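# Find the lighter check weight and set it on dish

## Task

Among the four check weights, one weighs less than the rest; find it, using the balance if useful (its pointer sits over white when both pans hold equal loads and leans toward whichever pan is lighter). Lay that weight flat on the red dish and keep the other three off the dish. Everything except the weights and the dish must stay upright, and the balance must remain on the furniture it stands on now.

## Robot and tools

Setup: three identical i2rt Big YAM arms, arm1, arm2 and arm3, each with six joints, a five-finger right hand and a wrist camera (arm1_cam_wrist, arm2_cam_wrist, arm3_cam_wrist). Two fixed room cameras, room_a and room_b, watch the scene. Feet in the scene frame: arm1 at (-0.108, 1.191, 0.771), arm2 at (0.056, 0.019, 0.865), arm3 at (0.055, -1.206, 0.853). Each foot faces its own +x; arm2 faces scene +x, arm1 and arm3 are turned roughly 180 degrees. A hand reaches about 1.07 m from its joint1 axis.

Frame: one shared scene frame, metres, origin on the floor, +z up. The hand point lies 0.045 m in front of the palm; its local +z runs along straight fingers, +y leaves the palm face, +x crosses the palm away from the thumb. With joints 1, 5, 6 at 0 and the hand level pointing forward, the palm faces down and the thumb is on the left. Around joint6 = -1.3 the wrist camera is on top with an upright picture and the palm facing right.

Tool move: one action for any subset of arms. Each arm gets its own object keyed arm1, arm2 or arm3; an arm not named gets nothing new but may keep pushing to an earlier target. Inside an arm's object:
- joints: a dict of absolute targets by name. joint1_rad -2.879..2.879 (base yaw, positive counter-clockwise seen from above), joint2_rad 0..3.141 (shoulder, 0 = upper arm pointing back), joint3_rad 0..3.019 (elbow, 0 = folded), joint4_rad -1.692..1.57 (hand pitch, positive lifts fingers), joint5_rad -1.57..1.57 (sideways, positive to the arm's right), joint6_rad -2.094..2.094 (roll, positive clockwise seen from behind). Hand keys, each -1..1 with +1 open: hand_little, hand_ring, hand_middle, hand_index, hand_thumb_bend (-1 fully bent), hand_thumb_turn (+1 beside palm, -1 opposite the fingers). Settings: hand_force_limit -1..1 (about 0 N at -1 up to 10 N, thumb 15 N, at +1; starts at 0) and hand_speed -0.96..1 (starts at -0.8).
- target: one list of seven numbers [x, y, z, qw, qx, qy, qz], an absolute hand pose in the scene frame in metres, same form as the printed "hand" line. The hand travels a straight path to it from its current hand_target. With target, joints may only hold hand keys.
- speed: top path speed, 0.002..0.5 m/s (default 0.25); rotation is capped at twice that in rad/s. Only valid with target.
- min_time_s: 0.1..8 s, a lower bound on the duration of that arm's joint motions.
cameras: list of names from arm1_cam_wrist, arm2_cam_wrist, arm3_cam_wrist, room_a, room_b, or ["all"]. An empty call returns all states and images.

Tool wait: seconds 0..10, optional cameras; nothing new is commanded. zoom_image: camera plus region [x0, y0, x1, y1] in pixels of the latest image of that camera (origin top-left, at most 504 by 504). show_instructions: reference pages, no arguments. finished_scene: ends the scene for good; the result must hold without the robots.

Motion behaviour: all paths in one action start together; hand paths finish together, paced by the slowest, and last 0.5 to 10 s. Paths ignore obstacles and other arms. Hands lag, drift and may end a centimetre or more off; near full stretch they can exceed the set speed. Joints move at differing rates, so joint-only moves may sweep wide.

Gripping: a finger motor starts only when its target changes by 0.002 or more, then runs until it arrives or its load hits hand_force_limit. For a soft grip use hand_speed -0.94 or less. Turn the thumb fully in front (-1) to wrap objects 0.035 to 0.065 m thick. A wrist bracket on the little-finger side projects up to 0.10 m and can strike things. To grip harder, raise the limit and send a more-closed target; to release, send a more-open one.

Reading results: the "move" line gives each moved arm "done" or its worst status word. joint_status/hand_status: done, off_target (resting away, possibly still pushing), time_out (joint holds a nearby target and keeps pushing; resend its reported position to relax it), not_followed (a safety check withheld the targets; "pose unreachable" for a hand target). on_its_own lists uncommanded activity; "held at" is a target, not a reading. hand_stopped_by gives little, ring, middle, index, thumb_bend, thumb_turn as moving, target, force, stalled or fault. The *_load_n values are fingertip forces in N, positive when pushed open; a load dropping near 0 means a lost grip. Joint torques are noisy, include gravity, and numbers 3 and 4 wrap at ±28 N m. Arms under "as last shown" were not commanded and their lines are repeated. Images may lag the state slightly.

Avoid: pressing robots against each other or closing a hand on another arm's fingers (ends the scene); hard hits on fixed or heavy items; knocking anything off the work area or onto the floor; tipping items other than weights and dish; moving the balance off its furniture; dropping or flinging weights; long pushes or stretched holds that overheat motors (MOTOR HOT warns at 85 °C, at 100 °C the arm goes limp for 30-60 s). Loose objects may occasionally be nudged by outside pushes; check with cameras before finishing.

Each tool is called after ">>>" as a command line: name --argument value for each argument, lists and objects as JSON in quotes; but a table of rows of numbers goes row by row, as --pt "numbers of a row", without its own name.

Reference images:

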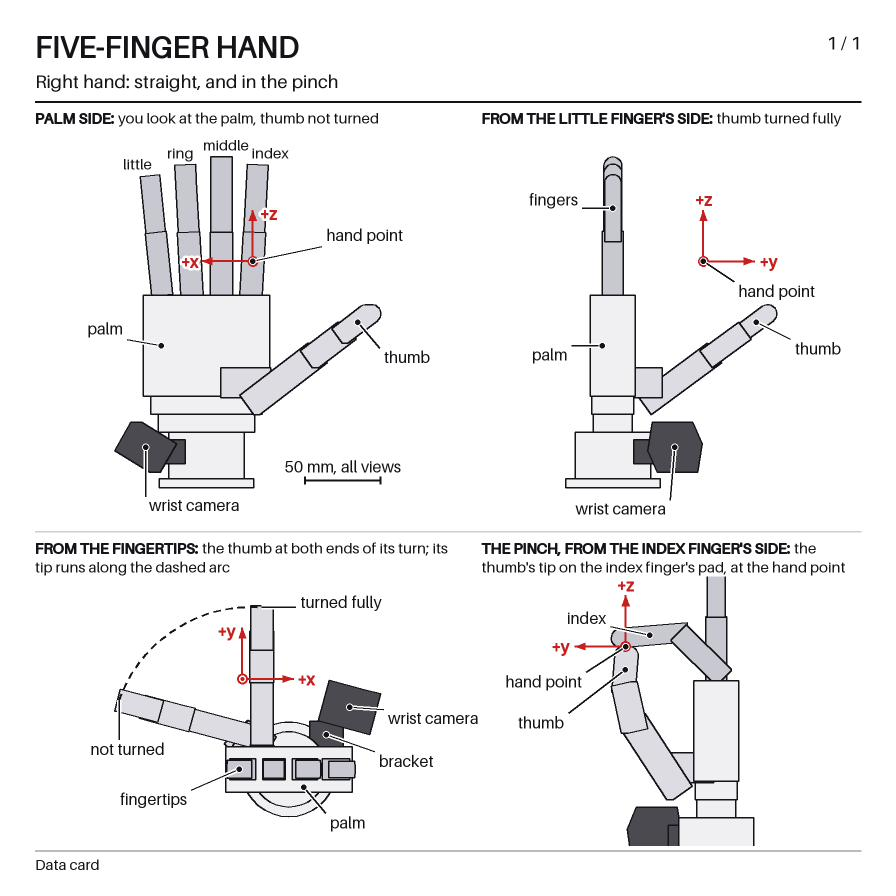

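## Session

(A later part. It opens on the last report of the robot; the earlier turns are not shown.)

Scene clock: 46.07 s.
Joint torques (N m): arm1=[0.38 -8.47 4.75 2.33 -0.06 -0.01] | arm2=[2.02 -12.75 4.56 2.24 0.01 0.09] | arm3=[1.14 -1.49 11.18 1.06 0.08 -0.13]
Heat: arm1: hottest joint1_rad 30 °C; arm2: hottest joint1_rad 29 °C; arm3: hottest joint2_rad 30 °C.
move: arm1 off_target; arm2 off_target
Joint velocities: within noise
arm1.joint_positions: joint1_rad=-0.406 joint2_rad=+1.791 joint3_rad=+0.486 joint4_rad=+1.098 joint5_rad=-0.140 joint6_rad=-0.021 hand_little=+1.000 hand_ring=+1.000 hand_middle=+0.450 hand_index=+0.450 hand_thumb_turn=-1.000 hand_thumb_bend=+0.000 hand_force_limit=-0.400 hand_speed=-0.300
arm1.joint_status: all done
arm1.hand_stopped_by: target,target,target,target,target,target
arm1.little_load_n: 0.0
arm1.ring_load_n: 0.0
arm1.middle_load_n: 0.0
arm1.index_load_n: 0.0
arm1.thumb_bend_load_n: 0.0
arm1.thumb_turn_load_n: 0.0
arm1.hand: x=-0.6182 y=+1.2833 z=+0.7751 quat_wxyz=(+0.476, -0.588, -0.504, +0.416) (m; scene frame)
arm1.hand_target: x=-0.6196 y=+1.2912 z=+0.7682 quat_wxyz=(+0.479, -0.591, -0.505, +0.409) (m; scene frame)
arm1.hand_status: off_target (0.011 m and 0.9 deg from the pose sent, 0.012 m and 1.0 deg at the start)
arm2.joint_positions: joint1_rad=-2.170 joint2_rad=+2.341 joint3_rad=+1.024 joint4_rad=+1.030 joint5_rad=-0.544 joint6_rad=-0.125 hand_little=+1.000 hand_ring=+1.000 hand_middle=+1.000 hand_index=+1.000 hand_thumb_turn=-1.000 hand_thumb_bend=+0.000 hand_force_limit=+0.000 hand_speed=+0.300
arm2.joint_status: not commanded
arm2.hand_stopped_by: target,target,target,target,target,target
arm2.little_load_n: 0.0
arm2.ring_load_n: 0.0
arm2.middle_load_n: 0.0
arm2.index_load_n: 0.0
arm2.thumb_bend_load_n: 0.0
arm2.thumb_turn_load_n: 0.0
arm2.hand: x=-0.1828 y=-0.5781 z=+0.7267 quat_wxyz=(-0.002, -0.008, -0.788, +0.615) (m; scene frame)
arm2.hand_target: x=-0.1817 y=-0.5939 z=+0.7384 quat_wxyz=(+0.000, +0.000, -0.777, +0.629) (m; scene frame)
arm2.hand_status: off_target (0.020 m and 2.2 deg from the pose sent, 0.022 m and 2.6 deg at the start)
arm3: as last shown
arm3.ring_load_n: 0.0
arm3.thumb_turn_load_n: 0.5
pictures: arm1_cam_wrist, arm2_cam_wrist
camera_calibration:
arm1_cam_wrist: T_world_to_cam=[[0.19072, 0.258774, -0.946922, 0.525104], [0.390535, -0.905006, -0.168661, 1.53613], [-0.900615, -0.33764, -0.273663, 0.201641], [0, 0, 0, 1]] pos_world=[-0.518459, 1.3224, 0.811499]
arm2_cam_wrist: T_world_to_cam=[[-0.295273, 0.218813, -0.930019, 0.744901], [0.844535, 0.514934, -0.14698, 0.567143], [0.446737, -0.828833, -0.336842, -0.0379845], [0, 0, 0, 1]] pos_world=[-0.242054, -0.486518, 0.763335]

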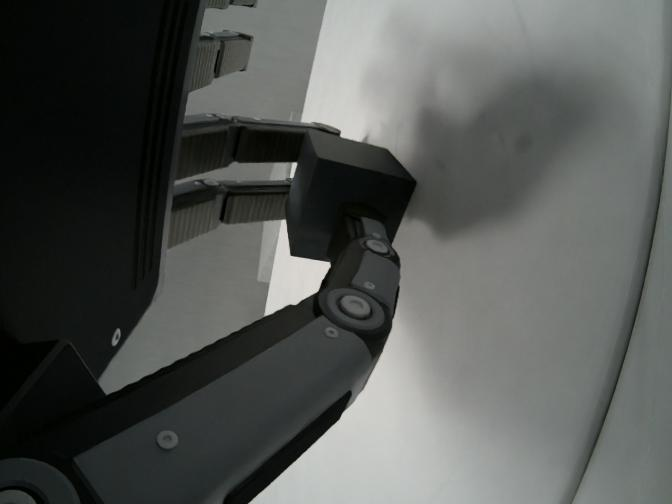

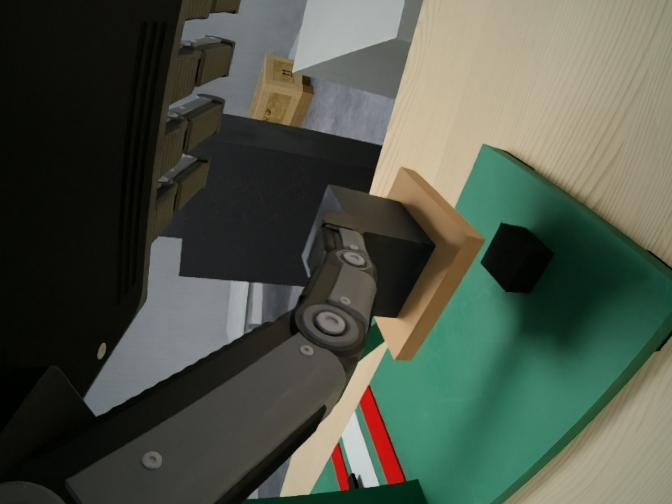

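>>> move --arm1 '{"joints": {"hand_index": 0.0, "hand_middle": 0.0, "hand_speed": -0.9, "hand_force_limit": -0.4}}' --cameras '["arm1_cam_wrist", "arm2_cam_wrist"]'

>>> zoom_image --camera "arm2_cam_wrist" --region '[280, 140, 520, 380]'

>>> zoom_image --camera "arm1_cam_wrist" --region '[240, 80, 480, 320]'

Scene clock: 48.60 s.
Joint torques (N m): arm1=[0.67 -8.59 4.89 2.13 -0.03 -0.07] | arm2=[1.9 -12.81 4.49 2.22 0 0.1] | arm3=[1.08 -1.32 11.15 1.1 0.06 -0.14]
Heat: arm1: hottest joint1_rad 30 °C; arm2: hottest joint1_rad 29 °C; arm3: hottest joint2_rad 30 °C.
move: arm1 off_target
Joint velocities: within noise
arm1.joint_positions: joint1_rad=-0.406 joint2_rad=+1.791 joint3_rad=+0.486 joint4_rad=+1.101 joint5_rad=-0.140 joint6_rad=-0.021 hand_little=+1.000 hand_ring=+1.000 hand_middle=+0.321 hand_index=+0.313 hand_thumb_turn=-1.000 hand_thumb_bend=+0.001 hand_force_limit=-0.400 hand_speed=-0.900
arm1.joint_status: hand_middle off_target (ended at +0.321, target +0.000); hand_index off_target (ended at +0.313, target +0.000); the others done
arm1.hand_stopped_by: target,target,force,force,target,target
arm1.little_load_n: 0.0
arm1.ring_load_n: 0.0
arm1.middle_load_n: 2.0
arm1.index_load_n: 5.0
arm1.thumb_bend_load_n: 4.0
arm1.thumb_turn_load_n: -0.5
arm1.hand: x=-0.6185 y=+1.2834 z=+0.7757 quat_wxyz=(+0.477, -0.587, -0.504, +0.416) (m; scene frame)
arm1.hand_target: x=-0.6196 y=+1.2912 z=+0.7682 quat_wxyz=(+0.479, -0.591, -0.505, +0.409) (m; scene frame)
arm1.hand_status: not commanded
arm2, arm3: as last shown
arm3.thumb_turn_load_n: 0.0
pictures: arm1_cam_wrist, arm2_cam_wrist
camera_calibration:
arm1_cam_wrist: T_world_to_cam=[[0.188257, 0.259485, -0.947221, 0.523549], [0.390098, -0.904877, -0.170354, 1.53725], [-0.901323, -0.337439, -0.271574, 0.199243], [0, 0, 0, 1]] pos_world=[-0.518659, 1.3224, 0.811902]
arm2_cam_wrist: T_world_to_cam=[[-0.295273, 0.218813, -0.930019, 0.744901], [0.844535, 0.514934, -0.14698, 0.567143], [0.446737, -0.828833, -0.336842, -0.0379845], [0, 0, 0, 1]] pos_world=[-0.242054, -0.486518, 0.763335]

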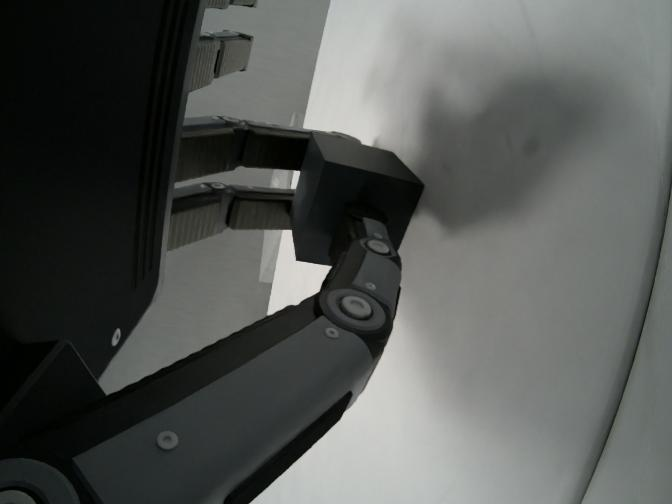

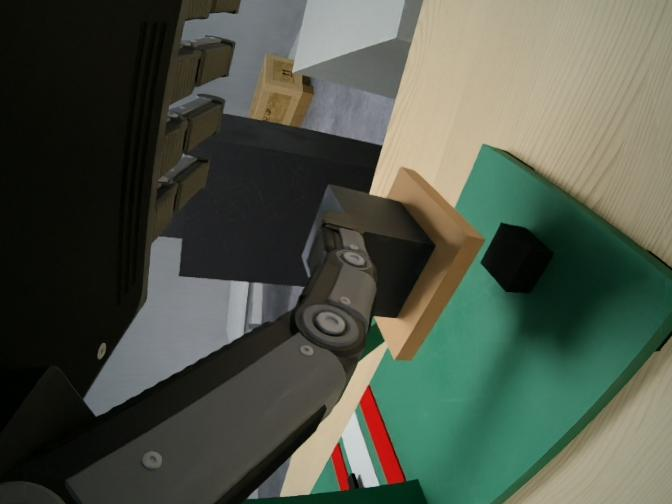

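Scaled by 2.100 from the camera's 672x504 image, which has a finer 960x720 frame.

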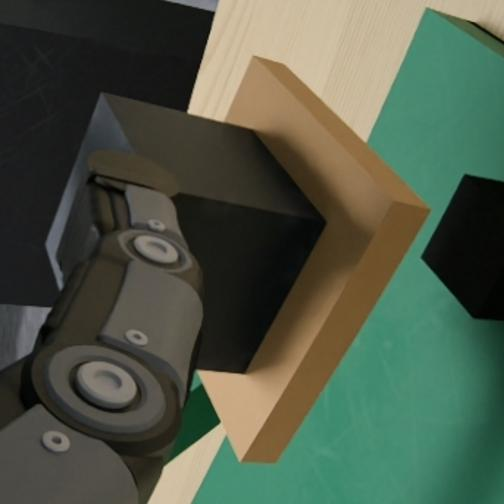

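Scaled by 2.100 from the camera's 672x504 image, which has a finer 960x720 frame.

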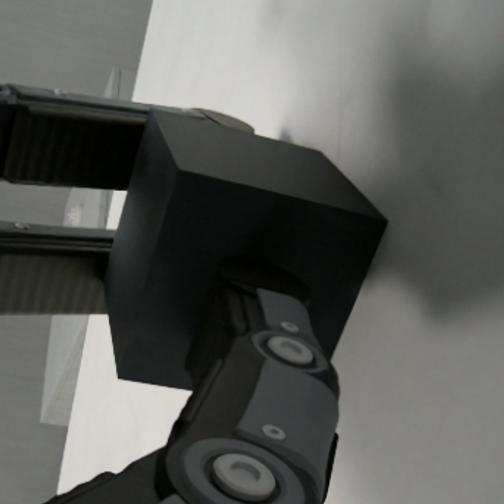

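>>> move --cameras '["arm3_cam_wrist", "room_a", "room_b"]'

>>> zoom_image --camera "arm3_cam_wrist" --region '[220, 150, 400, 310]'

>>> zoom_image --camera "room_b" --region '[250, 220, 370, 320]'

>>> zoom_image --camera "room_a" --region '[160, 190, 280, 290]'

Scene clock: 51.90 s.
Joint torques (N m): arm1=[0.62 -8.47 4.89 2.19 -0.04 -0.05] | arm2=[2.08 -12.86 4.52 2.21 0 0.09] | arm3=[1.08 -1.32 11.12 1.06 0.07 -0.15]
Heat: arm1: hottest joint1_rad 30 °C; arm2: hottest joint1_rad 29 °C; arm3: hottest joint3_rad 31 °C.
Joint velocities: within noise
arm1.joint_positions: joint1_rad=-0.406 joint2_rad=+1.791 joint3_rad=+0.486 joint4_rad=+1.101 joint5_rad=-0.140 joint6_rad=-0.021 hand_little=+1.000 hand_ring=+1.000 hand_middle=+0.321 hand_index=+0.313 hand_thumb_turn=-1.000 hand_thumb_bend=+0.001 hand_force_limit=-0.400 hand_speed=-0.900
arm1.joint_status: hand_middle off_target (ended at +0.321, target +0.000); hand_index off_target (ended at +0.313, target +0.000); the others done
arm1.hand_stopped_by: target,target,force,force,target,target
arm1.little_load_n: 0.0
arm1.ring_load_n: 0.0
arm1.middle_load_n: 2.0
arm1.index_load_n: 4.5
arm1.thumb_bend_load_n: 4.0
arm1.thumb_turn_load_n: -0.5
arm1.hand: x=-0.6185 y=+1.2834 z=+0.7757 quat_wxyz=(+0.477, -0.587, -0.504, +0.416) (m; scene frame)
arm1.hand_target: x=-0.6196 y=+1.2912 z=+0.7682 quat_wxyz=(+0.479, -0.591, -0.505, +0.409) (m; scene frame)
arm1.hand_status: not commanded
arm2.joint_positions: joint1_rad=-2.170 joint2_rad=+2.341 joint3_rad=+1.024 joint4_rad=+1.030 joint5_rad=-0.544 joint6_rad=-0.125 hand_little=+1.000 hand_ring=+1.000 hand_middle=+1.000 hand_index=+1.000 hand_thumb_turn=-1.000 hand_thumb_bend=+0.000 hand_force_limit=+0.000 hand_speed=+0.300
arm2.joint_status: not commanded
arm2.hand_stopped_by: target,target,target,target,target,target
arm2.little_load_n: 0.0
arm2.ring_load_n: 0.0
arm2.middle_load_n: 0.0
arm2.index_load_n: -0.5
arm2.thumb_bend_load_n: 0.0
arm2.thumb_turn_load_n: 0.0
arm2.hand: x=-0.1828 y=-0.5781 z=+0.7267 quat_wxyz=(-0.002, -0.008, -0.788, +0.615) (m; scene frame)
arm2.hand_target: x=-0.1817 y=-0.5939 z=+0.7384 quat_wxyz=(+0.000, +0.000, -0.777, +0.629) (m; scene frame)
arm2.hand_status: not commanded
arm3.joint_positions: joint1_rad=-1.391 joint2_rad=+0.647 joint3_rad=+1.415 joint4_rad=-1.239 joint5_rad=-0.002 joint6_rad=-1.291 hand_little=+1.000 hand_ring=+1.000 hand_middle=+1.000 hand_index=+1.000 hand_thumb_turn=-1.000 hand_thumb_bend=+0.000 hand_force_limit=+0.000 hand_speed=+0.300
arm3.joint_status: not commanded
arm3.hand_stopped_by: target,target,target,target,target,target
arm3.little_load_n: 0.0
arm3.ring_load_n: -0.5
arm3.middle_load_n: 0.0
arm3.index_load_n: 0.0
arm3.thumb_bend_load_n: 0.0
arm3.thumb_turn_load_n: 0.0
arm3.hand: x=+0.0517 y=-0.9459 z=+1.3672 quat_wxyz=(+0.446, -0.626, -0.580, -0.269) (m; scene frame)
arm3.hand_target: x=+0.0555 y=-0.9496 z=+1.3751 quat_wxyz=(+0.447, -0.625, -0.578, -0.276) (m; scene frame)
arm3.hand_status: not commanded
pictures: arm3_cam_wrist, room_a, room_b
camera_calibration:
arm3_cam_wrist: T_world_to_cam=[[0.984913, 0.1686, -0.0389952, 0.164306], [0.131345, -0.875035, -0.465899, -0.20887], [-0.112673, 0.453748, -0.883978, 1.75834], [0, 0, 0, 1]] pos_world=[0.063725, -1.00832, 1.46343]

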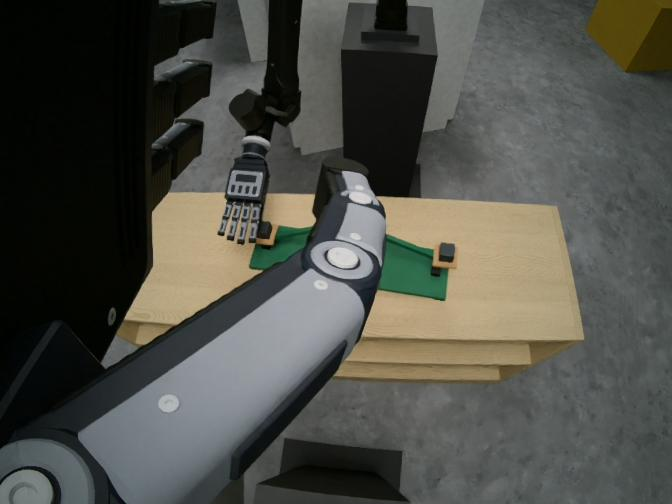

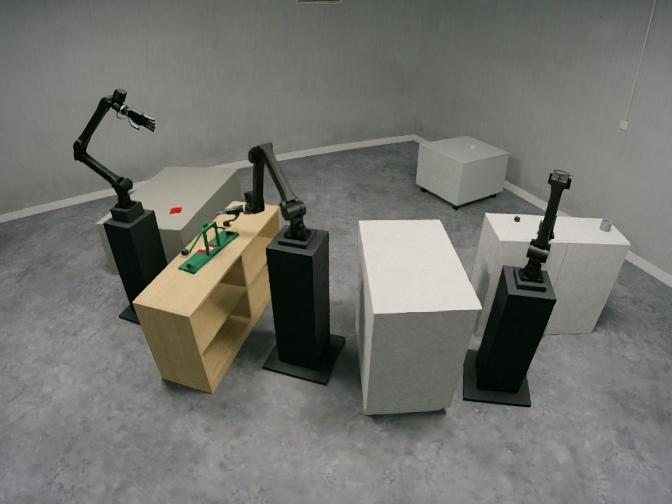

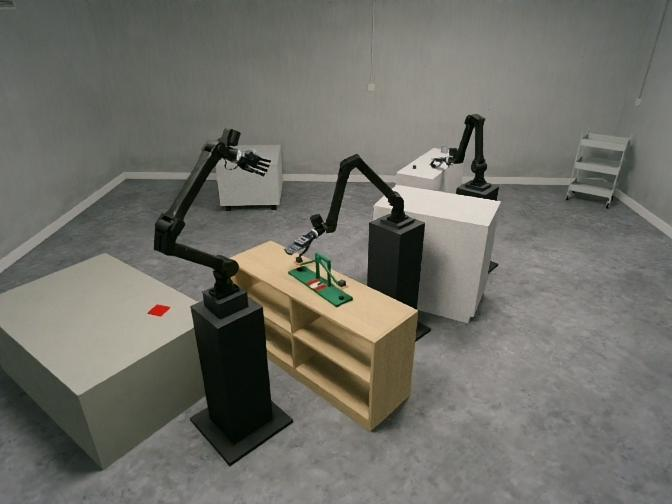

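Scaled by 2.800 from the camera's 672x504 image, which has a finer 960x720 frame.

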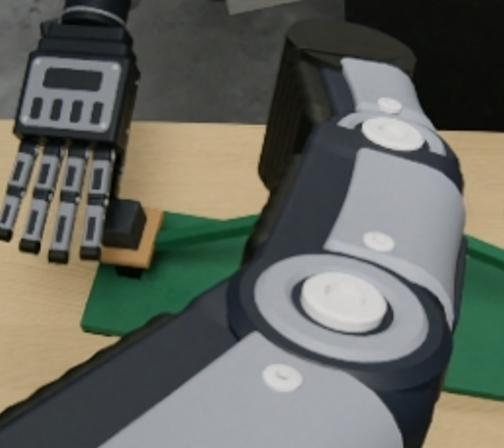

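Scaled by 4.200 from the camera's 672x504 image, which has a finer 960x720 frame.

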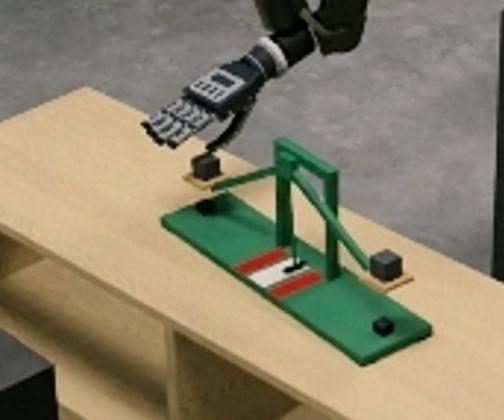

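Scaled by 4.200 from the camera's 672x504 image, which has a finer 960x720 frame.

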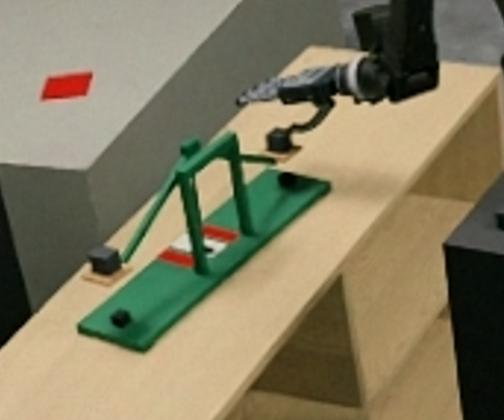

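>>> move --arm1 '{"target": [-0.6196, 1.2912, 0.86, 0.4786, -0.5909, -0.5047, 0.4087], "speed": 0.12}' --arm2 '{"target": [-0.182, -0.5845, 0.765, 0, 0, 0.7771, -0.6293], "speed": 0.1}' --cameras '["arm1_cam_wrist", "arm2_cam_wrist", "arm3_cam_wrist", "room_b"]'

>>> zoom_image --camera "room_b" --region '[250, 220, 370, 320]'

>>> zoom_image --camera "arm2_cam_wrist" --region '[280, 100, 560, 380]'

Scene clock: 55.40 s.
Joint torques (N m): arm1=[0.38 -9.05 8.75 1.8 -0.03 -0.03] | arm2=[1.2 -14.27 2.65 1.36 -0.21 0.06] | arm3=[1.08 -1.44 11.18 1.05 0.08 -0.13]
Heat: arm1: hottest joint2_rad 31 °C; arm2: hottest joint1_rad 29 °C; arm3: hottest joint3_rad 31 °C.
move: arm1 off_target; arm2 off_target
Joint velocities: within noise
arm1.joint_positions: joint1_rad=-0.406 joint2_rad=+1.477 joint3_rad=+0.486 joint4_rad=+0.743 joint5_rad=-0.140 joint6_rad=-0.021 hand_little=+1.000 hand_ring=+1.000 hand_middle=+0.321 hand_index=+0.313 hand_thumb_turn=-1.000 hand_thumb_bend=+0.000 hand_force_limit=-0.400 hand_speed=-0.900
arm1.joint_status: not commanded
arm1.hand_stopped_by: target,target,force,force,target,target
arm1.little_load_n: 0.0
arm1.ring_load_n: 0.0
arm1.middle_load_n: 0.0
arm1.index_load_n: 0.0
arm1.thumb_bend_load_n: 0.0
arm1.thumb_turn_load_n: 0.0
arm1.hand: x=-0.6057 y=+1.2796 z=+0.8425 quat_wxyz=(+0.463, -0.599, -0.511, +0.407) (m; scene frame)
arm1.hand_target: x=-0.6187 y=+1.2910 z=+0.8603 quat_wxyz=(+0.479, -0.591, -0.505, +0.409) (m; scene frame)
arm1.hand_status: off_target (0.025 m and 2.2 deg from the pose sent, 0.085 m and 0.9 deg at the start)
arm2.joint_positions: joint1_rad=-2.170 joint2_rad=+2.288 joint3_rad=+1.005 joint4_rad=+1.021 joint5_rad=-0.548 joint6_rad=-0.125 hand_little=+1.000 hand_ring=+1.000 hand_middle=+1.000 hand_index=+1.000 hand_thumb_turn=-1.000 hand_thumb_bend=+0.000 hand_force_limit=+0.000 hand_speed=+0.300
arm2.joint_status: not commanded
arm2.hand_stopped_by: target,target,target,target,target,target
arm2.little_load_n: 0.0
arm2.ring_load_n: 0.0
arm2.middle_load_n: 0.0
arm2.index_load_n: 0.0
arm2.thumb_bend_load_n: 0.5
arm2.thumb_turn_load_n: 0.0
arm2.hand: x=-0.1832 y=-0.5805 z=+0.7515 quat_wxyz=(+0.001, -0.003, -0.782, +0.624) (m; scene frame)
arm2.hand_target: x=-0.1820 y=-0.5845 z=+0.7649 quat_wxyz=(+0.000, +0.000, -0.777, +0.629) (m; scene frame)
arm2.hand_status: off_target (0.014 m and 0.9 deg from the pose sent, 0.039 m and 2.2 deg at the start)
arm3: as last shown
arm3.ring_load_n: 0.0
pictures: arm1_cam_wrist, arm2_cam_wrist, arm3_cam_wrist, room_b
camera_calibration:
arm1_cam_wrist: T_world_to_cam=[[0.228665, 0.247526, -0.941511, 0.620341], [0.396856, -0.906827, -0.142023, 1.52301], [-0.888942, -0.341168, -0.305592, 0.268633], [0, 0, 0, 1]] pos_world=[-0.507466, 1.3192, 0.882452]
arm2_cam_wrist: T_world_to_cam=[[-0.307342, 0.198103, -0.93075, 0.754698], [0.840407, 0.515314, -0.167829, 0.587527], [0.446381, -0.83379, -0.324865, -0.0433064], [0, 0, 0, 1]] pos_world=[-0.242481, -0.488378, 0.786971]
arm3_cam_wrist: T_world_to_cam=[[0.984913, 0.1686, -0.0389952, 0.164306], [0.131345, -0.875035, -0.465899, -0.20887], [-0.112673, 0.453748, -0.883978, 1.75834], [0, 0, 0, 1]] pos_world=[0.063725, -1.00832, 1.46343]

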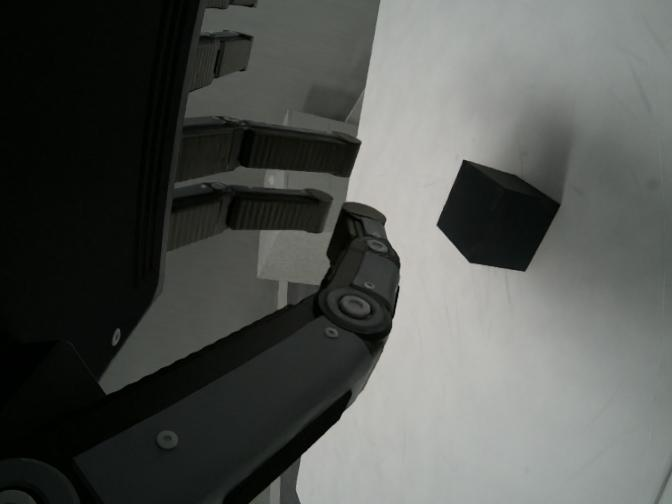

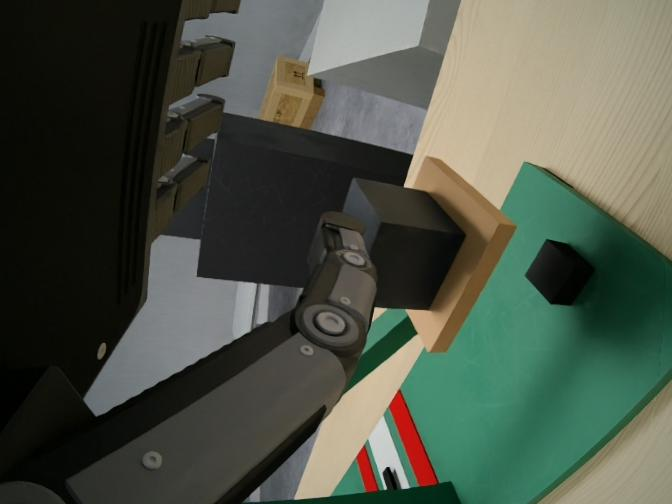

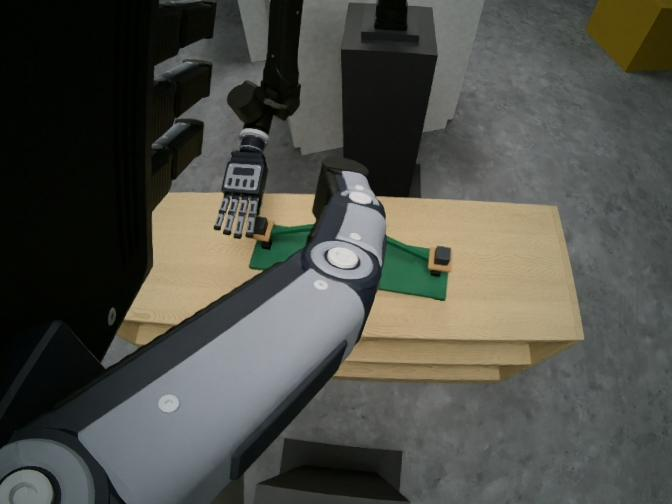

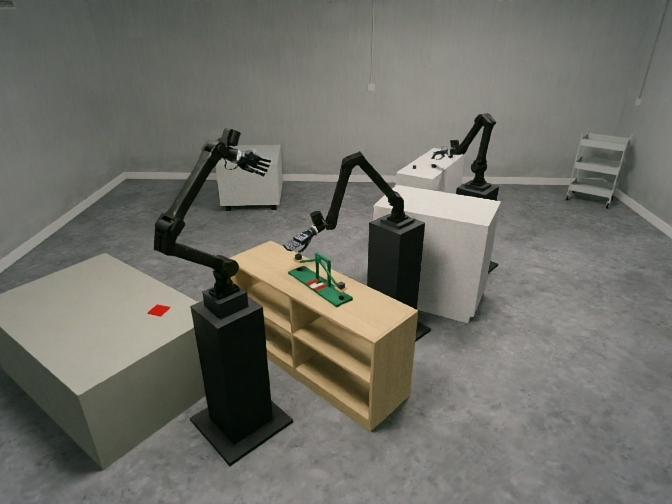

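Scaled by 4.200 from the camera's 672x504 image, which has a finer 960x720 frame.

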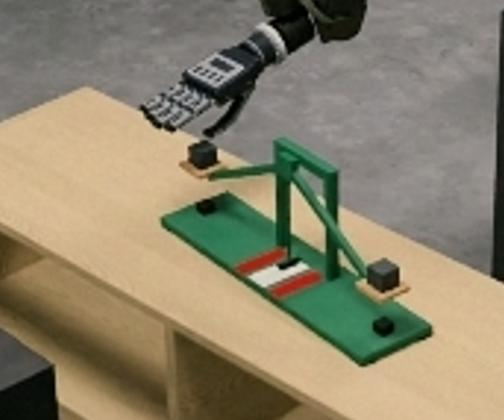

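Scaled by 1.800 from the camera's 672x504 image, which has a finer 960x720 frame.

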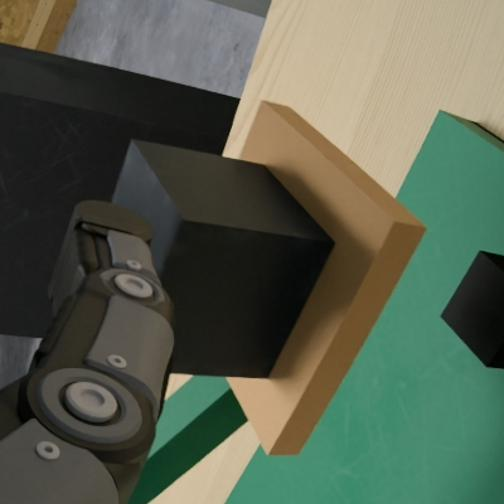

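>>> move --arm1 '{"target": [-0.630, 1.293, 0.83, 0.3687, -0.6651, -0.5680, 0.3149], "speed": 0.2, "joints": {"hand_index": 1, "hand_middle": 1, "hand_thumb_bend": 0.5, "hand_speed": 0.2, "hand_force_limit": 0.1}}' --arm2 '{"target": [-0.179, -0.605, 0.815, 0, 0, 0.8746, -0.4849], "speed": 0.2}' --cameras '["arm1_cam_wrist", "arm2_cam_wrist"]'

>>> zoom_image --camera "arm1_cam_wrist" --region '[280, 120, 560, 400]'

>>> zoom_image --camera "arm2_cam_wrist" --region '[280, 120, 560, 400]'

Scene clock: 61.30 s.
Joint torques (N m): arm1=[2.26 -7.53 10.36 1.55 0.03 -0.05] | arm2=[1.9 -14.15 7.6 1.1 -0.05 -0.14] | arm3=[1.2 -1.26 11.07 1.09 0.1 -0.12]
Heat: arm1: hottest joint2_rad 31 °C; arm2: hottest joint1_rad 28 °C; arm3: hottest joint3_rad 31 °C.
move: arm1 off_target; arm2 off_target
Joint velocities: within noise
arm1.joint_positions: joint1_rad=-0.406 joint2_rad=+1.471 joint3_rad=+0.697 joint4_rad=+0.197 joint5_rad=-0.107 joint6_rad=-0.051 hand_little=+1.000 hand_ring=+1.000 hand_middle=+1.000 hand_index=+1.000 hand_thumb_turn=-1.000 hand_thumb_bend=+0.500 hand_force_limit=+0.100 hand_speed=+0.200
arm1.joint_status: all done
arm1.hand_stopped_by: target,target,target,target,target,target
arm1.little_load_n: 0.0
arm1.ring_load_n: 0.0
arm1.middle_load_n: 0.0
arm1.index_load_n: 0.0
arm1.thumb_bend_load_n: 0.0
arm1.thumb_turn_load_n: 0.0
arm1.hand: x=-0.6133 y=+1.2903 z=+0.8232 quat_wxyz=(+0.362, -0.673, -0.563, +0.314) (m; scene frame)
arm1.hand_target: x=-0.6293 y=+1.2928 z=+0.8304 quat_wxyz=(+0.369, -0.665, -0.568, +0.315) (m; scene frame)
arm1.hand_status: off_target (0.018 m and 1.4 deg from the pose sent, 0.030 m and 18.1 deg at the start)
arm2.joint_positions: joint1_rad=-2.115 joint2_rad=+2.055 joint3_rad=+1.123 joint4_rad=+0.261 joint5_rad=-0.426 joint6_rad=-0.258 hand_little=+1.000 hand_ring=+1.000 hand_middle=+1.000 hand_index=+1.000 hand_thumb_turn=-1.000 hand_thumb_bend=+0.000 hand_force_limit=+0.000 hand_speed=+0.300
arm2.joint_status: not commanded
arm2.hand_stopped_by: target,target,target,target,target,target
arm2.little_load_n: 0.0
arm2.ring_load_n: 0.0
arm2.middle_load_n: 0.0
arm2.index_load_n: 0.0
arm2.thumb_bend_load_n: 0.0
arm2.thumb_turn_load_n: 0.0
arm2.hand: x=-0.1751 y=-0.5817 z=+0.7902 quat_wxyz=(-0.011, -0.017, -0.885, +0.465) (m; scene frame)
arm2.hand_target: x=-0.1784 y=-0.6039 z=+0.8156 quat_wxyz=(+0.000, +0.000, -0.874, +0.485) (m; scene frame)
arm2.hand_status: off_target (0.034 m and 3.5 deg from the pose sent, 0.068 m and 19.2 deg at the start)
arm3: as last shown
pictures: arm1_cam_wrist, arm2_cam_wrist
camera_calibration:
arm1_cam_wrist: T_world_to_cam=[[0.520964, 0.192921, -0.831491, 0.760432], [0.396987, -0.91712, 0.0359413, 1.39983], [-0.755644, -0.348816, -0.554374, 0.555946], [0, 0, 0, 1]] pos_world=[-0.531776, 1.33103, 0.890183]
arm2_cam_wrist: T_world_to_cam=[[-0.270809, 0.532217, -0.802127, 0.892501], [0.845989, 0.529163, 0.0654861, 0.412472], [0.459309, -0.660857, -0.593552, 0.279801], [0, 0, 0, 1]] pos_world=[-0.235765, -0.508361, 0.854965]

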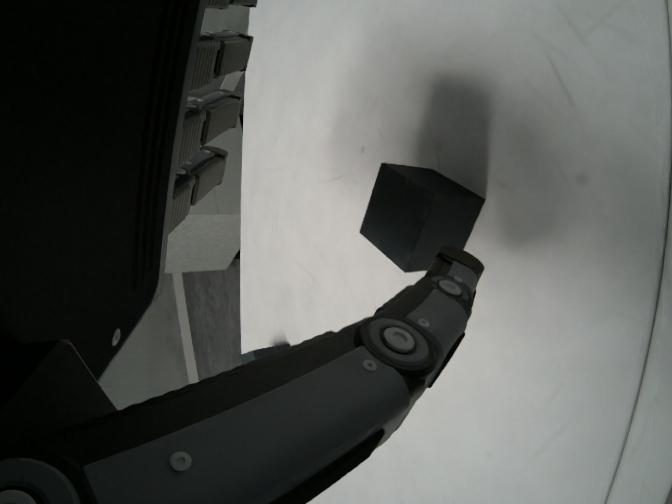

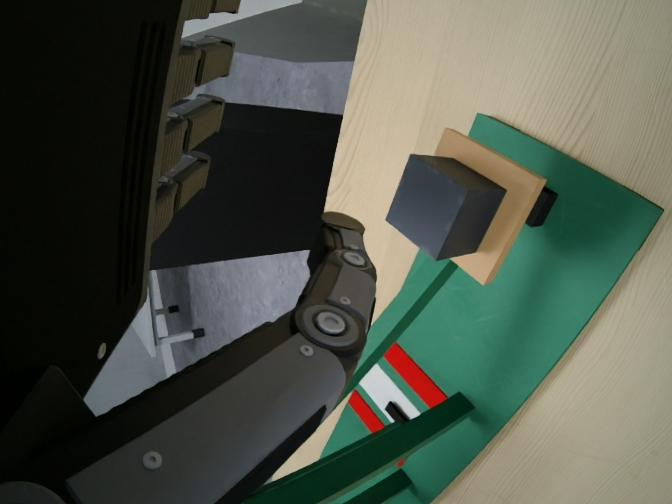

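Scaled by 1.800 from the camera's 672x504 image, which has a finer 960x720 frame.

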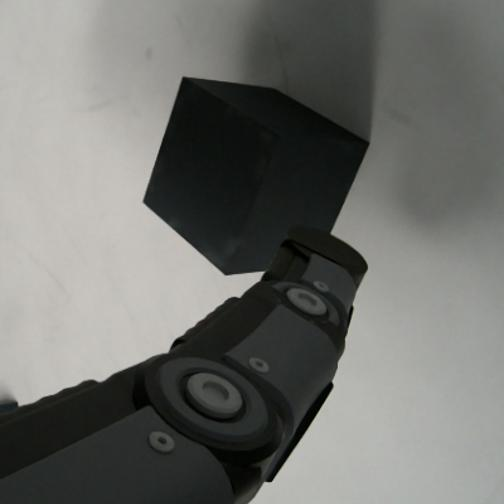

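Scaled by 1.800 from the camera's 672x504 image, which has a finer 960x720 frame.

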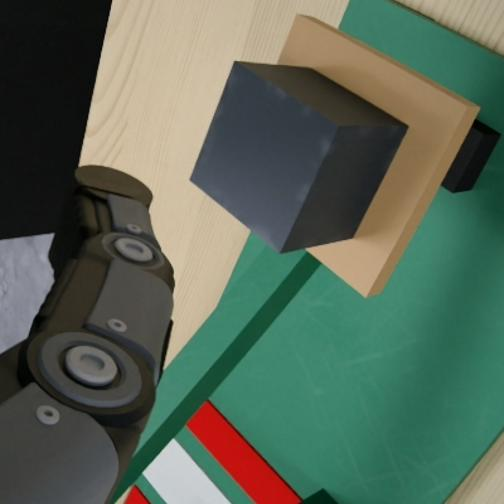

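>>> move --arm1 '{"target": [-0.636, 1.291, 0.795, 0.3687, -0.6651, -0.5680, 0.3149], "speed": 0.15}' --arm2 '{"target": [-0.183, -0.610, 0.772, 0, 0, 0.8746, -0.4849], "speed": 0.1, "joints": {"hand_thumb_bend": 0.5, "hand_speed": 0.2}}' --cameras '["arm1_cam_wrist", "arm2_cam_wrist"]'

>>> zoom_image --camera "arm1_cam_wrist" --region '[280, 120, 560, 400]'

>>> zoom_image --camera "arm2_cam_wrist" --region '[280, 120, 560, 400]'

Scene clock: 65.93 s.
Joint torques (N m): arm1=[2.9 -8.7 8.57 2.4 0.07 -0.04] | arm2=[1.85 -13.8 7.21 2 -0.09 -0.15] | arm3=[1.32 -1.49 11.14 1.07 0.1 -0.13]
Heat: arm1: hottest joint2_rad 31 °C; arm2: hottest joint1_rad 28 °C; arm3: hottest joint3_rad 31 °C.
move: arm1 off_target; arm2 off_target
Joint velocities: within noise
arm1.joint_positions: joint1_rad=-0.404 joint2_rad=+1.568 joint3_rad=+0.697 joint4_rad=+0.288 joint5_rad=-0.100 joint6_rad=-0.051 hand_little=+1.000 hand_ring=+1.000 hand_middle=+1.000 hand_index=+1.000 hand_thumb_turn=-1.000 hand_thumb_bend=+0.500 hand_force_limit=+0.100 hand_speed=+0.200
arm1.joint_status: not commanded
arm1.hand_stopped_by: target,target,target,target,target,target
arm1.little_load_n: 0.0
arm1.ring_load_n: 0.0
arm1.middle_load_n: 0.0
arm1.index_load_n: 0.0
arm1.thumb_bend_load_n: 0.0
arm1.thumb_turn_load_n: 0.0
arm1.hand: x=-0.6217 y=+1.2934 z=+0.7921 quat_wxyz=(+0.362, -0.675, -0.563, +0.311) (m; scene frame)
arm1.hand_target: x=-0.6355 y=+1.2908 z=+0.7952 quat_wxyz=(+0.369, -0.665, -0.568, +0.315) (m; scene frame)
arm1.hand_status: off_target (0.015 m and 1.6 deg from the pose sent, 0.036 m and 1.4 deg at the start)
arm2.joint_positions: joint1_rad=-2.115 joint2_rad=+2.143 joint3_rad=+1.147 joint4_rad=+0.316 joint5_rad=-0.426 joint6_rad=-0.260 hand_little=+1.000 hand_ring=+1.000 hand_middle=+1.000 hand_index=+1.000 hand_thumb_turn=-1.000 hand_thumb_bend=+0.500 hand_force_limit=+0.000 hand_speed=+0.200
arm2.joint_status: all done
arm2.hand_stopped_by: target,target,target,target,target,target
arm2.little_load_n: 0.0
arm2.ring_load_n: 0.0
arm2.middle_load_n: 0.0
arm2.index_load_n: 0.0
arm2.thumb_bend_load_n: 0.0
arm2.thumb_turn_load_n: 0.0
arm2.hand: x=-0.1775 y=-0.5849 z=+0.7531 quat_wxyz=(-0.013, -0.017, -0.887, +0.462) (m; scene frame)
arm2.hand_target: x=-0.1824 y=-0.6089 z=+0.7731 quat_wxyz=(+0.000, +0.000, -0.875, +0.485) (m; scene frame)
arm2.hand_status: off_target (0.032 m and 3.9 deg from the pose sent, 0.035 m and 3.5 deg at the start)
arm3: as last shown
pictures: arm1_cam_wrist, arm2_cam_wrist
camera_calibration:
arm1_cam_wrist: T_world_to_cam=[[0.527958, 0.192161, -0.827245, 0.740263], [0.39255, -0.918984, 0.0370595, 1.40586], [-0.753103, -0.344301, -0.560618, 0.53421], [0, 0, 0, 1]] pos_world=[-0.540383, 1.33364, 0.859766]
arm2_cam_wrist: T_world_to_cam=[[-0.268809, 0.538152, -0.798833, 0.865108], [0.845381, 0.529278, 0.0720881, 0.413582], [0.461599, -0.65594, -0.597218, 0.262715], [0, 0, 0, 1]] pos_world=[-0.238354, -0.512134, 0.818161]

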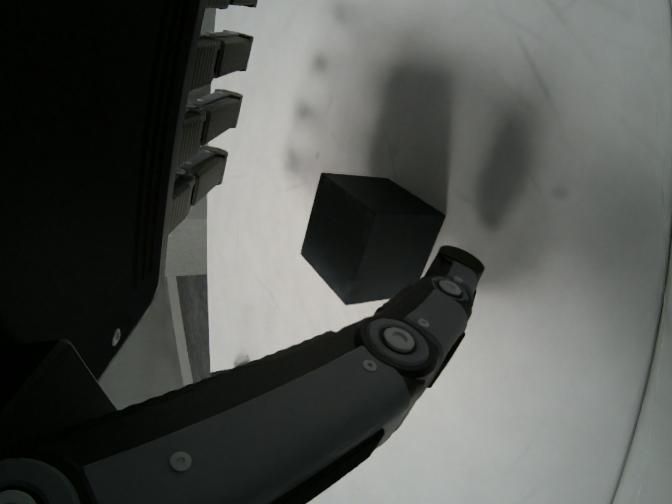

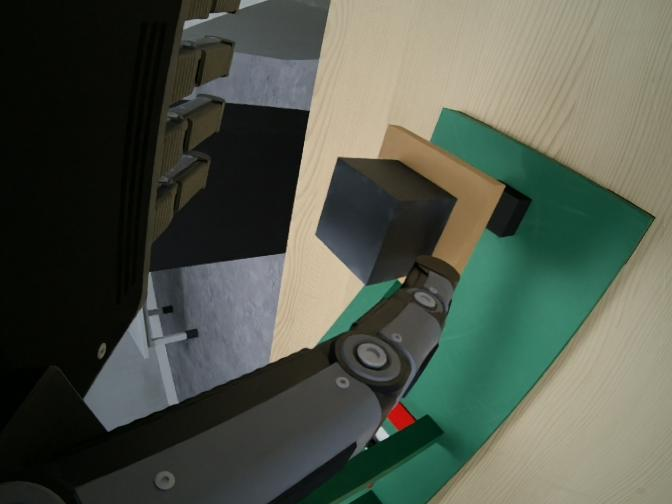

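Scaled by 1.800 from the camera's 672x504 image, which has a finer 960x720 frame.

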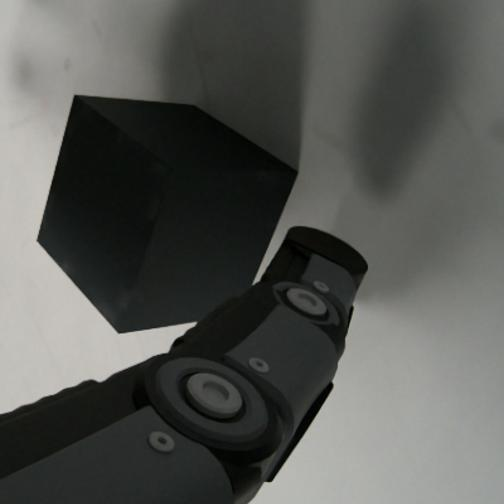

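Scaled by 1.800 from the camera's 672x504 image, which has a finer 960x720 frame.

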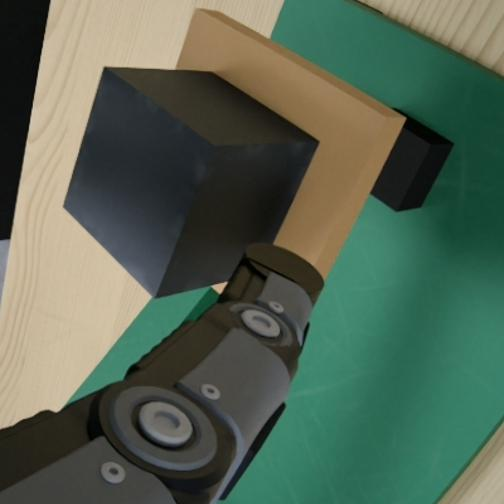

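>>> move --arm1 '{"target": [-0.6465, 1.2835, 0.788, 0.3687, -0.6651, -0.5680, 0.3149], "speed": 0.1}' --arm2 '{"target": [-0.185, -0.618, 0.751, 0, 0, 0.8746, -0.4849], "speed": 0.08}' --cameras '["arm1_cam_wrist", "arm2_cam_wrist"]'

>>> zoom_image --camera "arm1_cam_wrist" --region '[280, 120, 560, 400]'

>>> zoom_image --camera "arm2_cam_wrist" --region '[280, 120, 560, 400]'

Scene clock: 68.63 s.
Joint torques (N m): arm1=[3.02 -8.76 9.52 2.33 0.03 0.07] | arm2=[2.14 -13.8 7.04 2.02 -0.06 -0.11] | arm3=[1.32 -1.44 11.15 1.07 0.07 -0.13]
Heat: arm1: hottest joint2_rad 31 °C; arm2: hottest joint1_rad 28 °C; arm3: hottest joint3_rad 32 °C.
move: arm1 off_target; arm2 off_target
Joint velocities: within noise
arm1.joint_positions: joint1_rad=-0.380 joint2_rad=+1.598 joint3_rad=+0.700 joint4_rad=+0.305 joint5_rad=-0.080 joint6_rad=-0.051 hand_little=+1.000 hand_ring=+1.000 hand_middle=+1.000 hand_index=+1.000 hand_thumb_turn=-1.000 hand_thumb_bend=+0.500 hand_force_limit=+0.100 hand_speed=+0.200
arm1.joint_status: not commanded
arm1.hand_stopped_by: target,target,target,target,target,target
arm1.little_load_n: -0.5
arm1.ring_load_n: -0.5
arm1.middle_load_n: 0.0
arm1.index_load_n: 0.0
arm1.thumb_bend_load_n: 0.0
arm1.thumb_turn_load_n: 0.0
arm1.hand: x=-0.6251 y=+1.2853 z=+0.7807 quat_wxyz=(+0.360, -0.674, -0.569, +0.305) (m; scene frame)
arm1.hand_target: x=-0.6455 y=+1.2832 z=+0.7887 quat_wxyz=(+0.369, -0.665, -0.568, +0.315) (m; scene frame)
arm1.hand_status: off_target (0.023 m and 1.8 deg from the pose sent, 0.027 m and 1.6 deg at the start)
arm2.joint_positions: joint1_rad=-2.114 joint2_rad=+2.195 joint3_rad=+1.179 joint4_rad=+0.343 joint5_rad=-0.424 joint6_rad=-0.260 hand_little=+1.000 hand_ring=+1.000 hand_middle=+1.000 hand_index=+1.000 hand_thumb_turn=-1.000 hand_thumb_bend=+0.500 hand_force_limit=+0.000 hand_speed=+0.200
arm2.joint_status: not commanded
arm2.hand_stopped_by: target,target,target,target,target,target
arm2.little_load_n: 0.0
arm2.ring_load_n: 0.0
arm2.middle_load_n: 0.0
arm2.index_load_n: 0.0
arm2.thumb_bend_load_n: 0.0
arm2.thumb_turn_load_n: 0.0
arm2.hand: x=-0.1815 y=-0.5934 z=+0.7356 quat_wxyz=(-0.011, -0.016, -0.886, +0.464) (m; scene frame)
arm2.hand_target: x=-0.1844 y=-0.6170 z=+0.7520 quat_wxyz=(+0.000, +0.000, -0.874, +0.485) (m; scene frame)
arm2.hand_status: off_target (0.029 m and 3.5 deg from the pose sent, 0.034 m and 3.9 deg at the start)
arm3: as last shown
pictures: arm1_cam_wrist, arm2_cam_wrist
camera_calibration:
arm1_cam_wrist: T_world_to_cam=[[0.537149, 0.202637, -0.818785, 0.719869], [0.398753, -0.916398, 0.0347994, 1.40245], [-0.743282, -0.345185, -0.573044, 0.539424], [0, 0, 0, 1]] pos_world=[-0.544964, 1.32553, 0.849727]
arm2_cam_wrist: T_world_to_cam=[[-0.272464, 0.534061, -0.800339, 0.852664], [0.84557, 0.52981, 0.0656759, 0.427821], [0.459102, -0.658848, -0.59594, 0.24556], [0, 0, 0, 1]] pos_world=[-0.242169, -0.520252, 0.800662]

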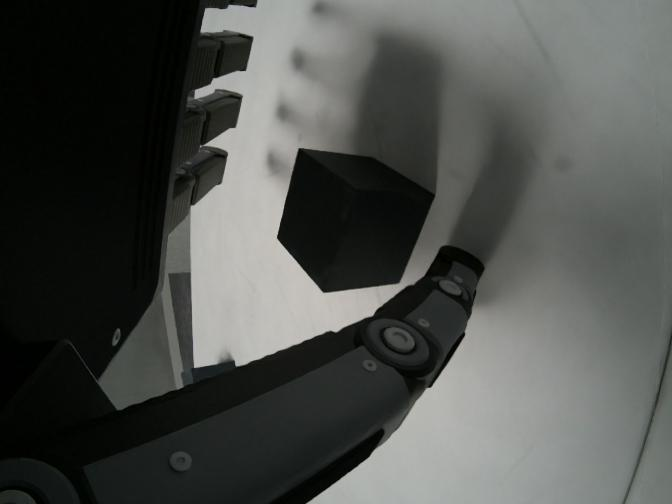

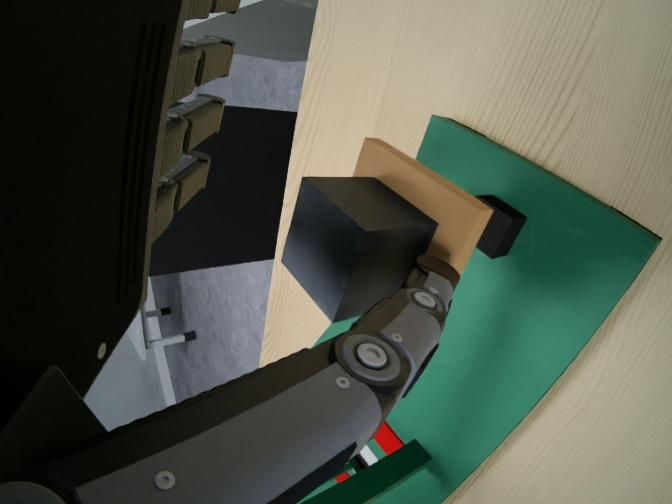

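Scaled by 1.800 from the camera's 672x504 image, which has a finer 960x720 frame.

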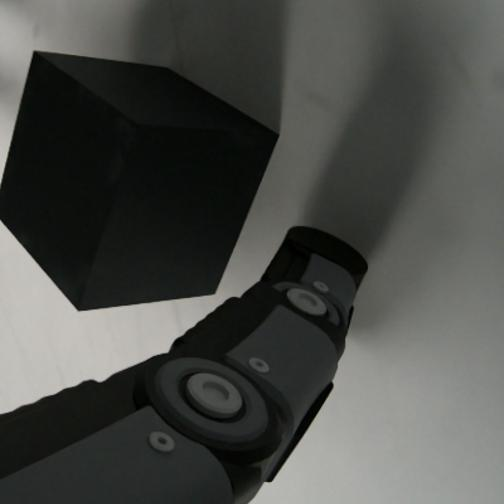

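Scaled by 1.800 from the camera's 672x504 image, which has a finer 960x720 frame.

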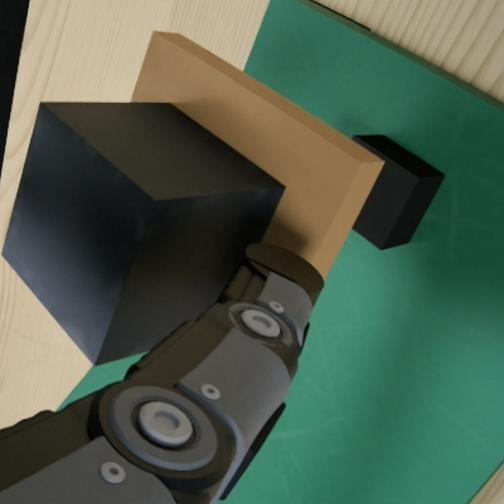

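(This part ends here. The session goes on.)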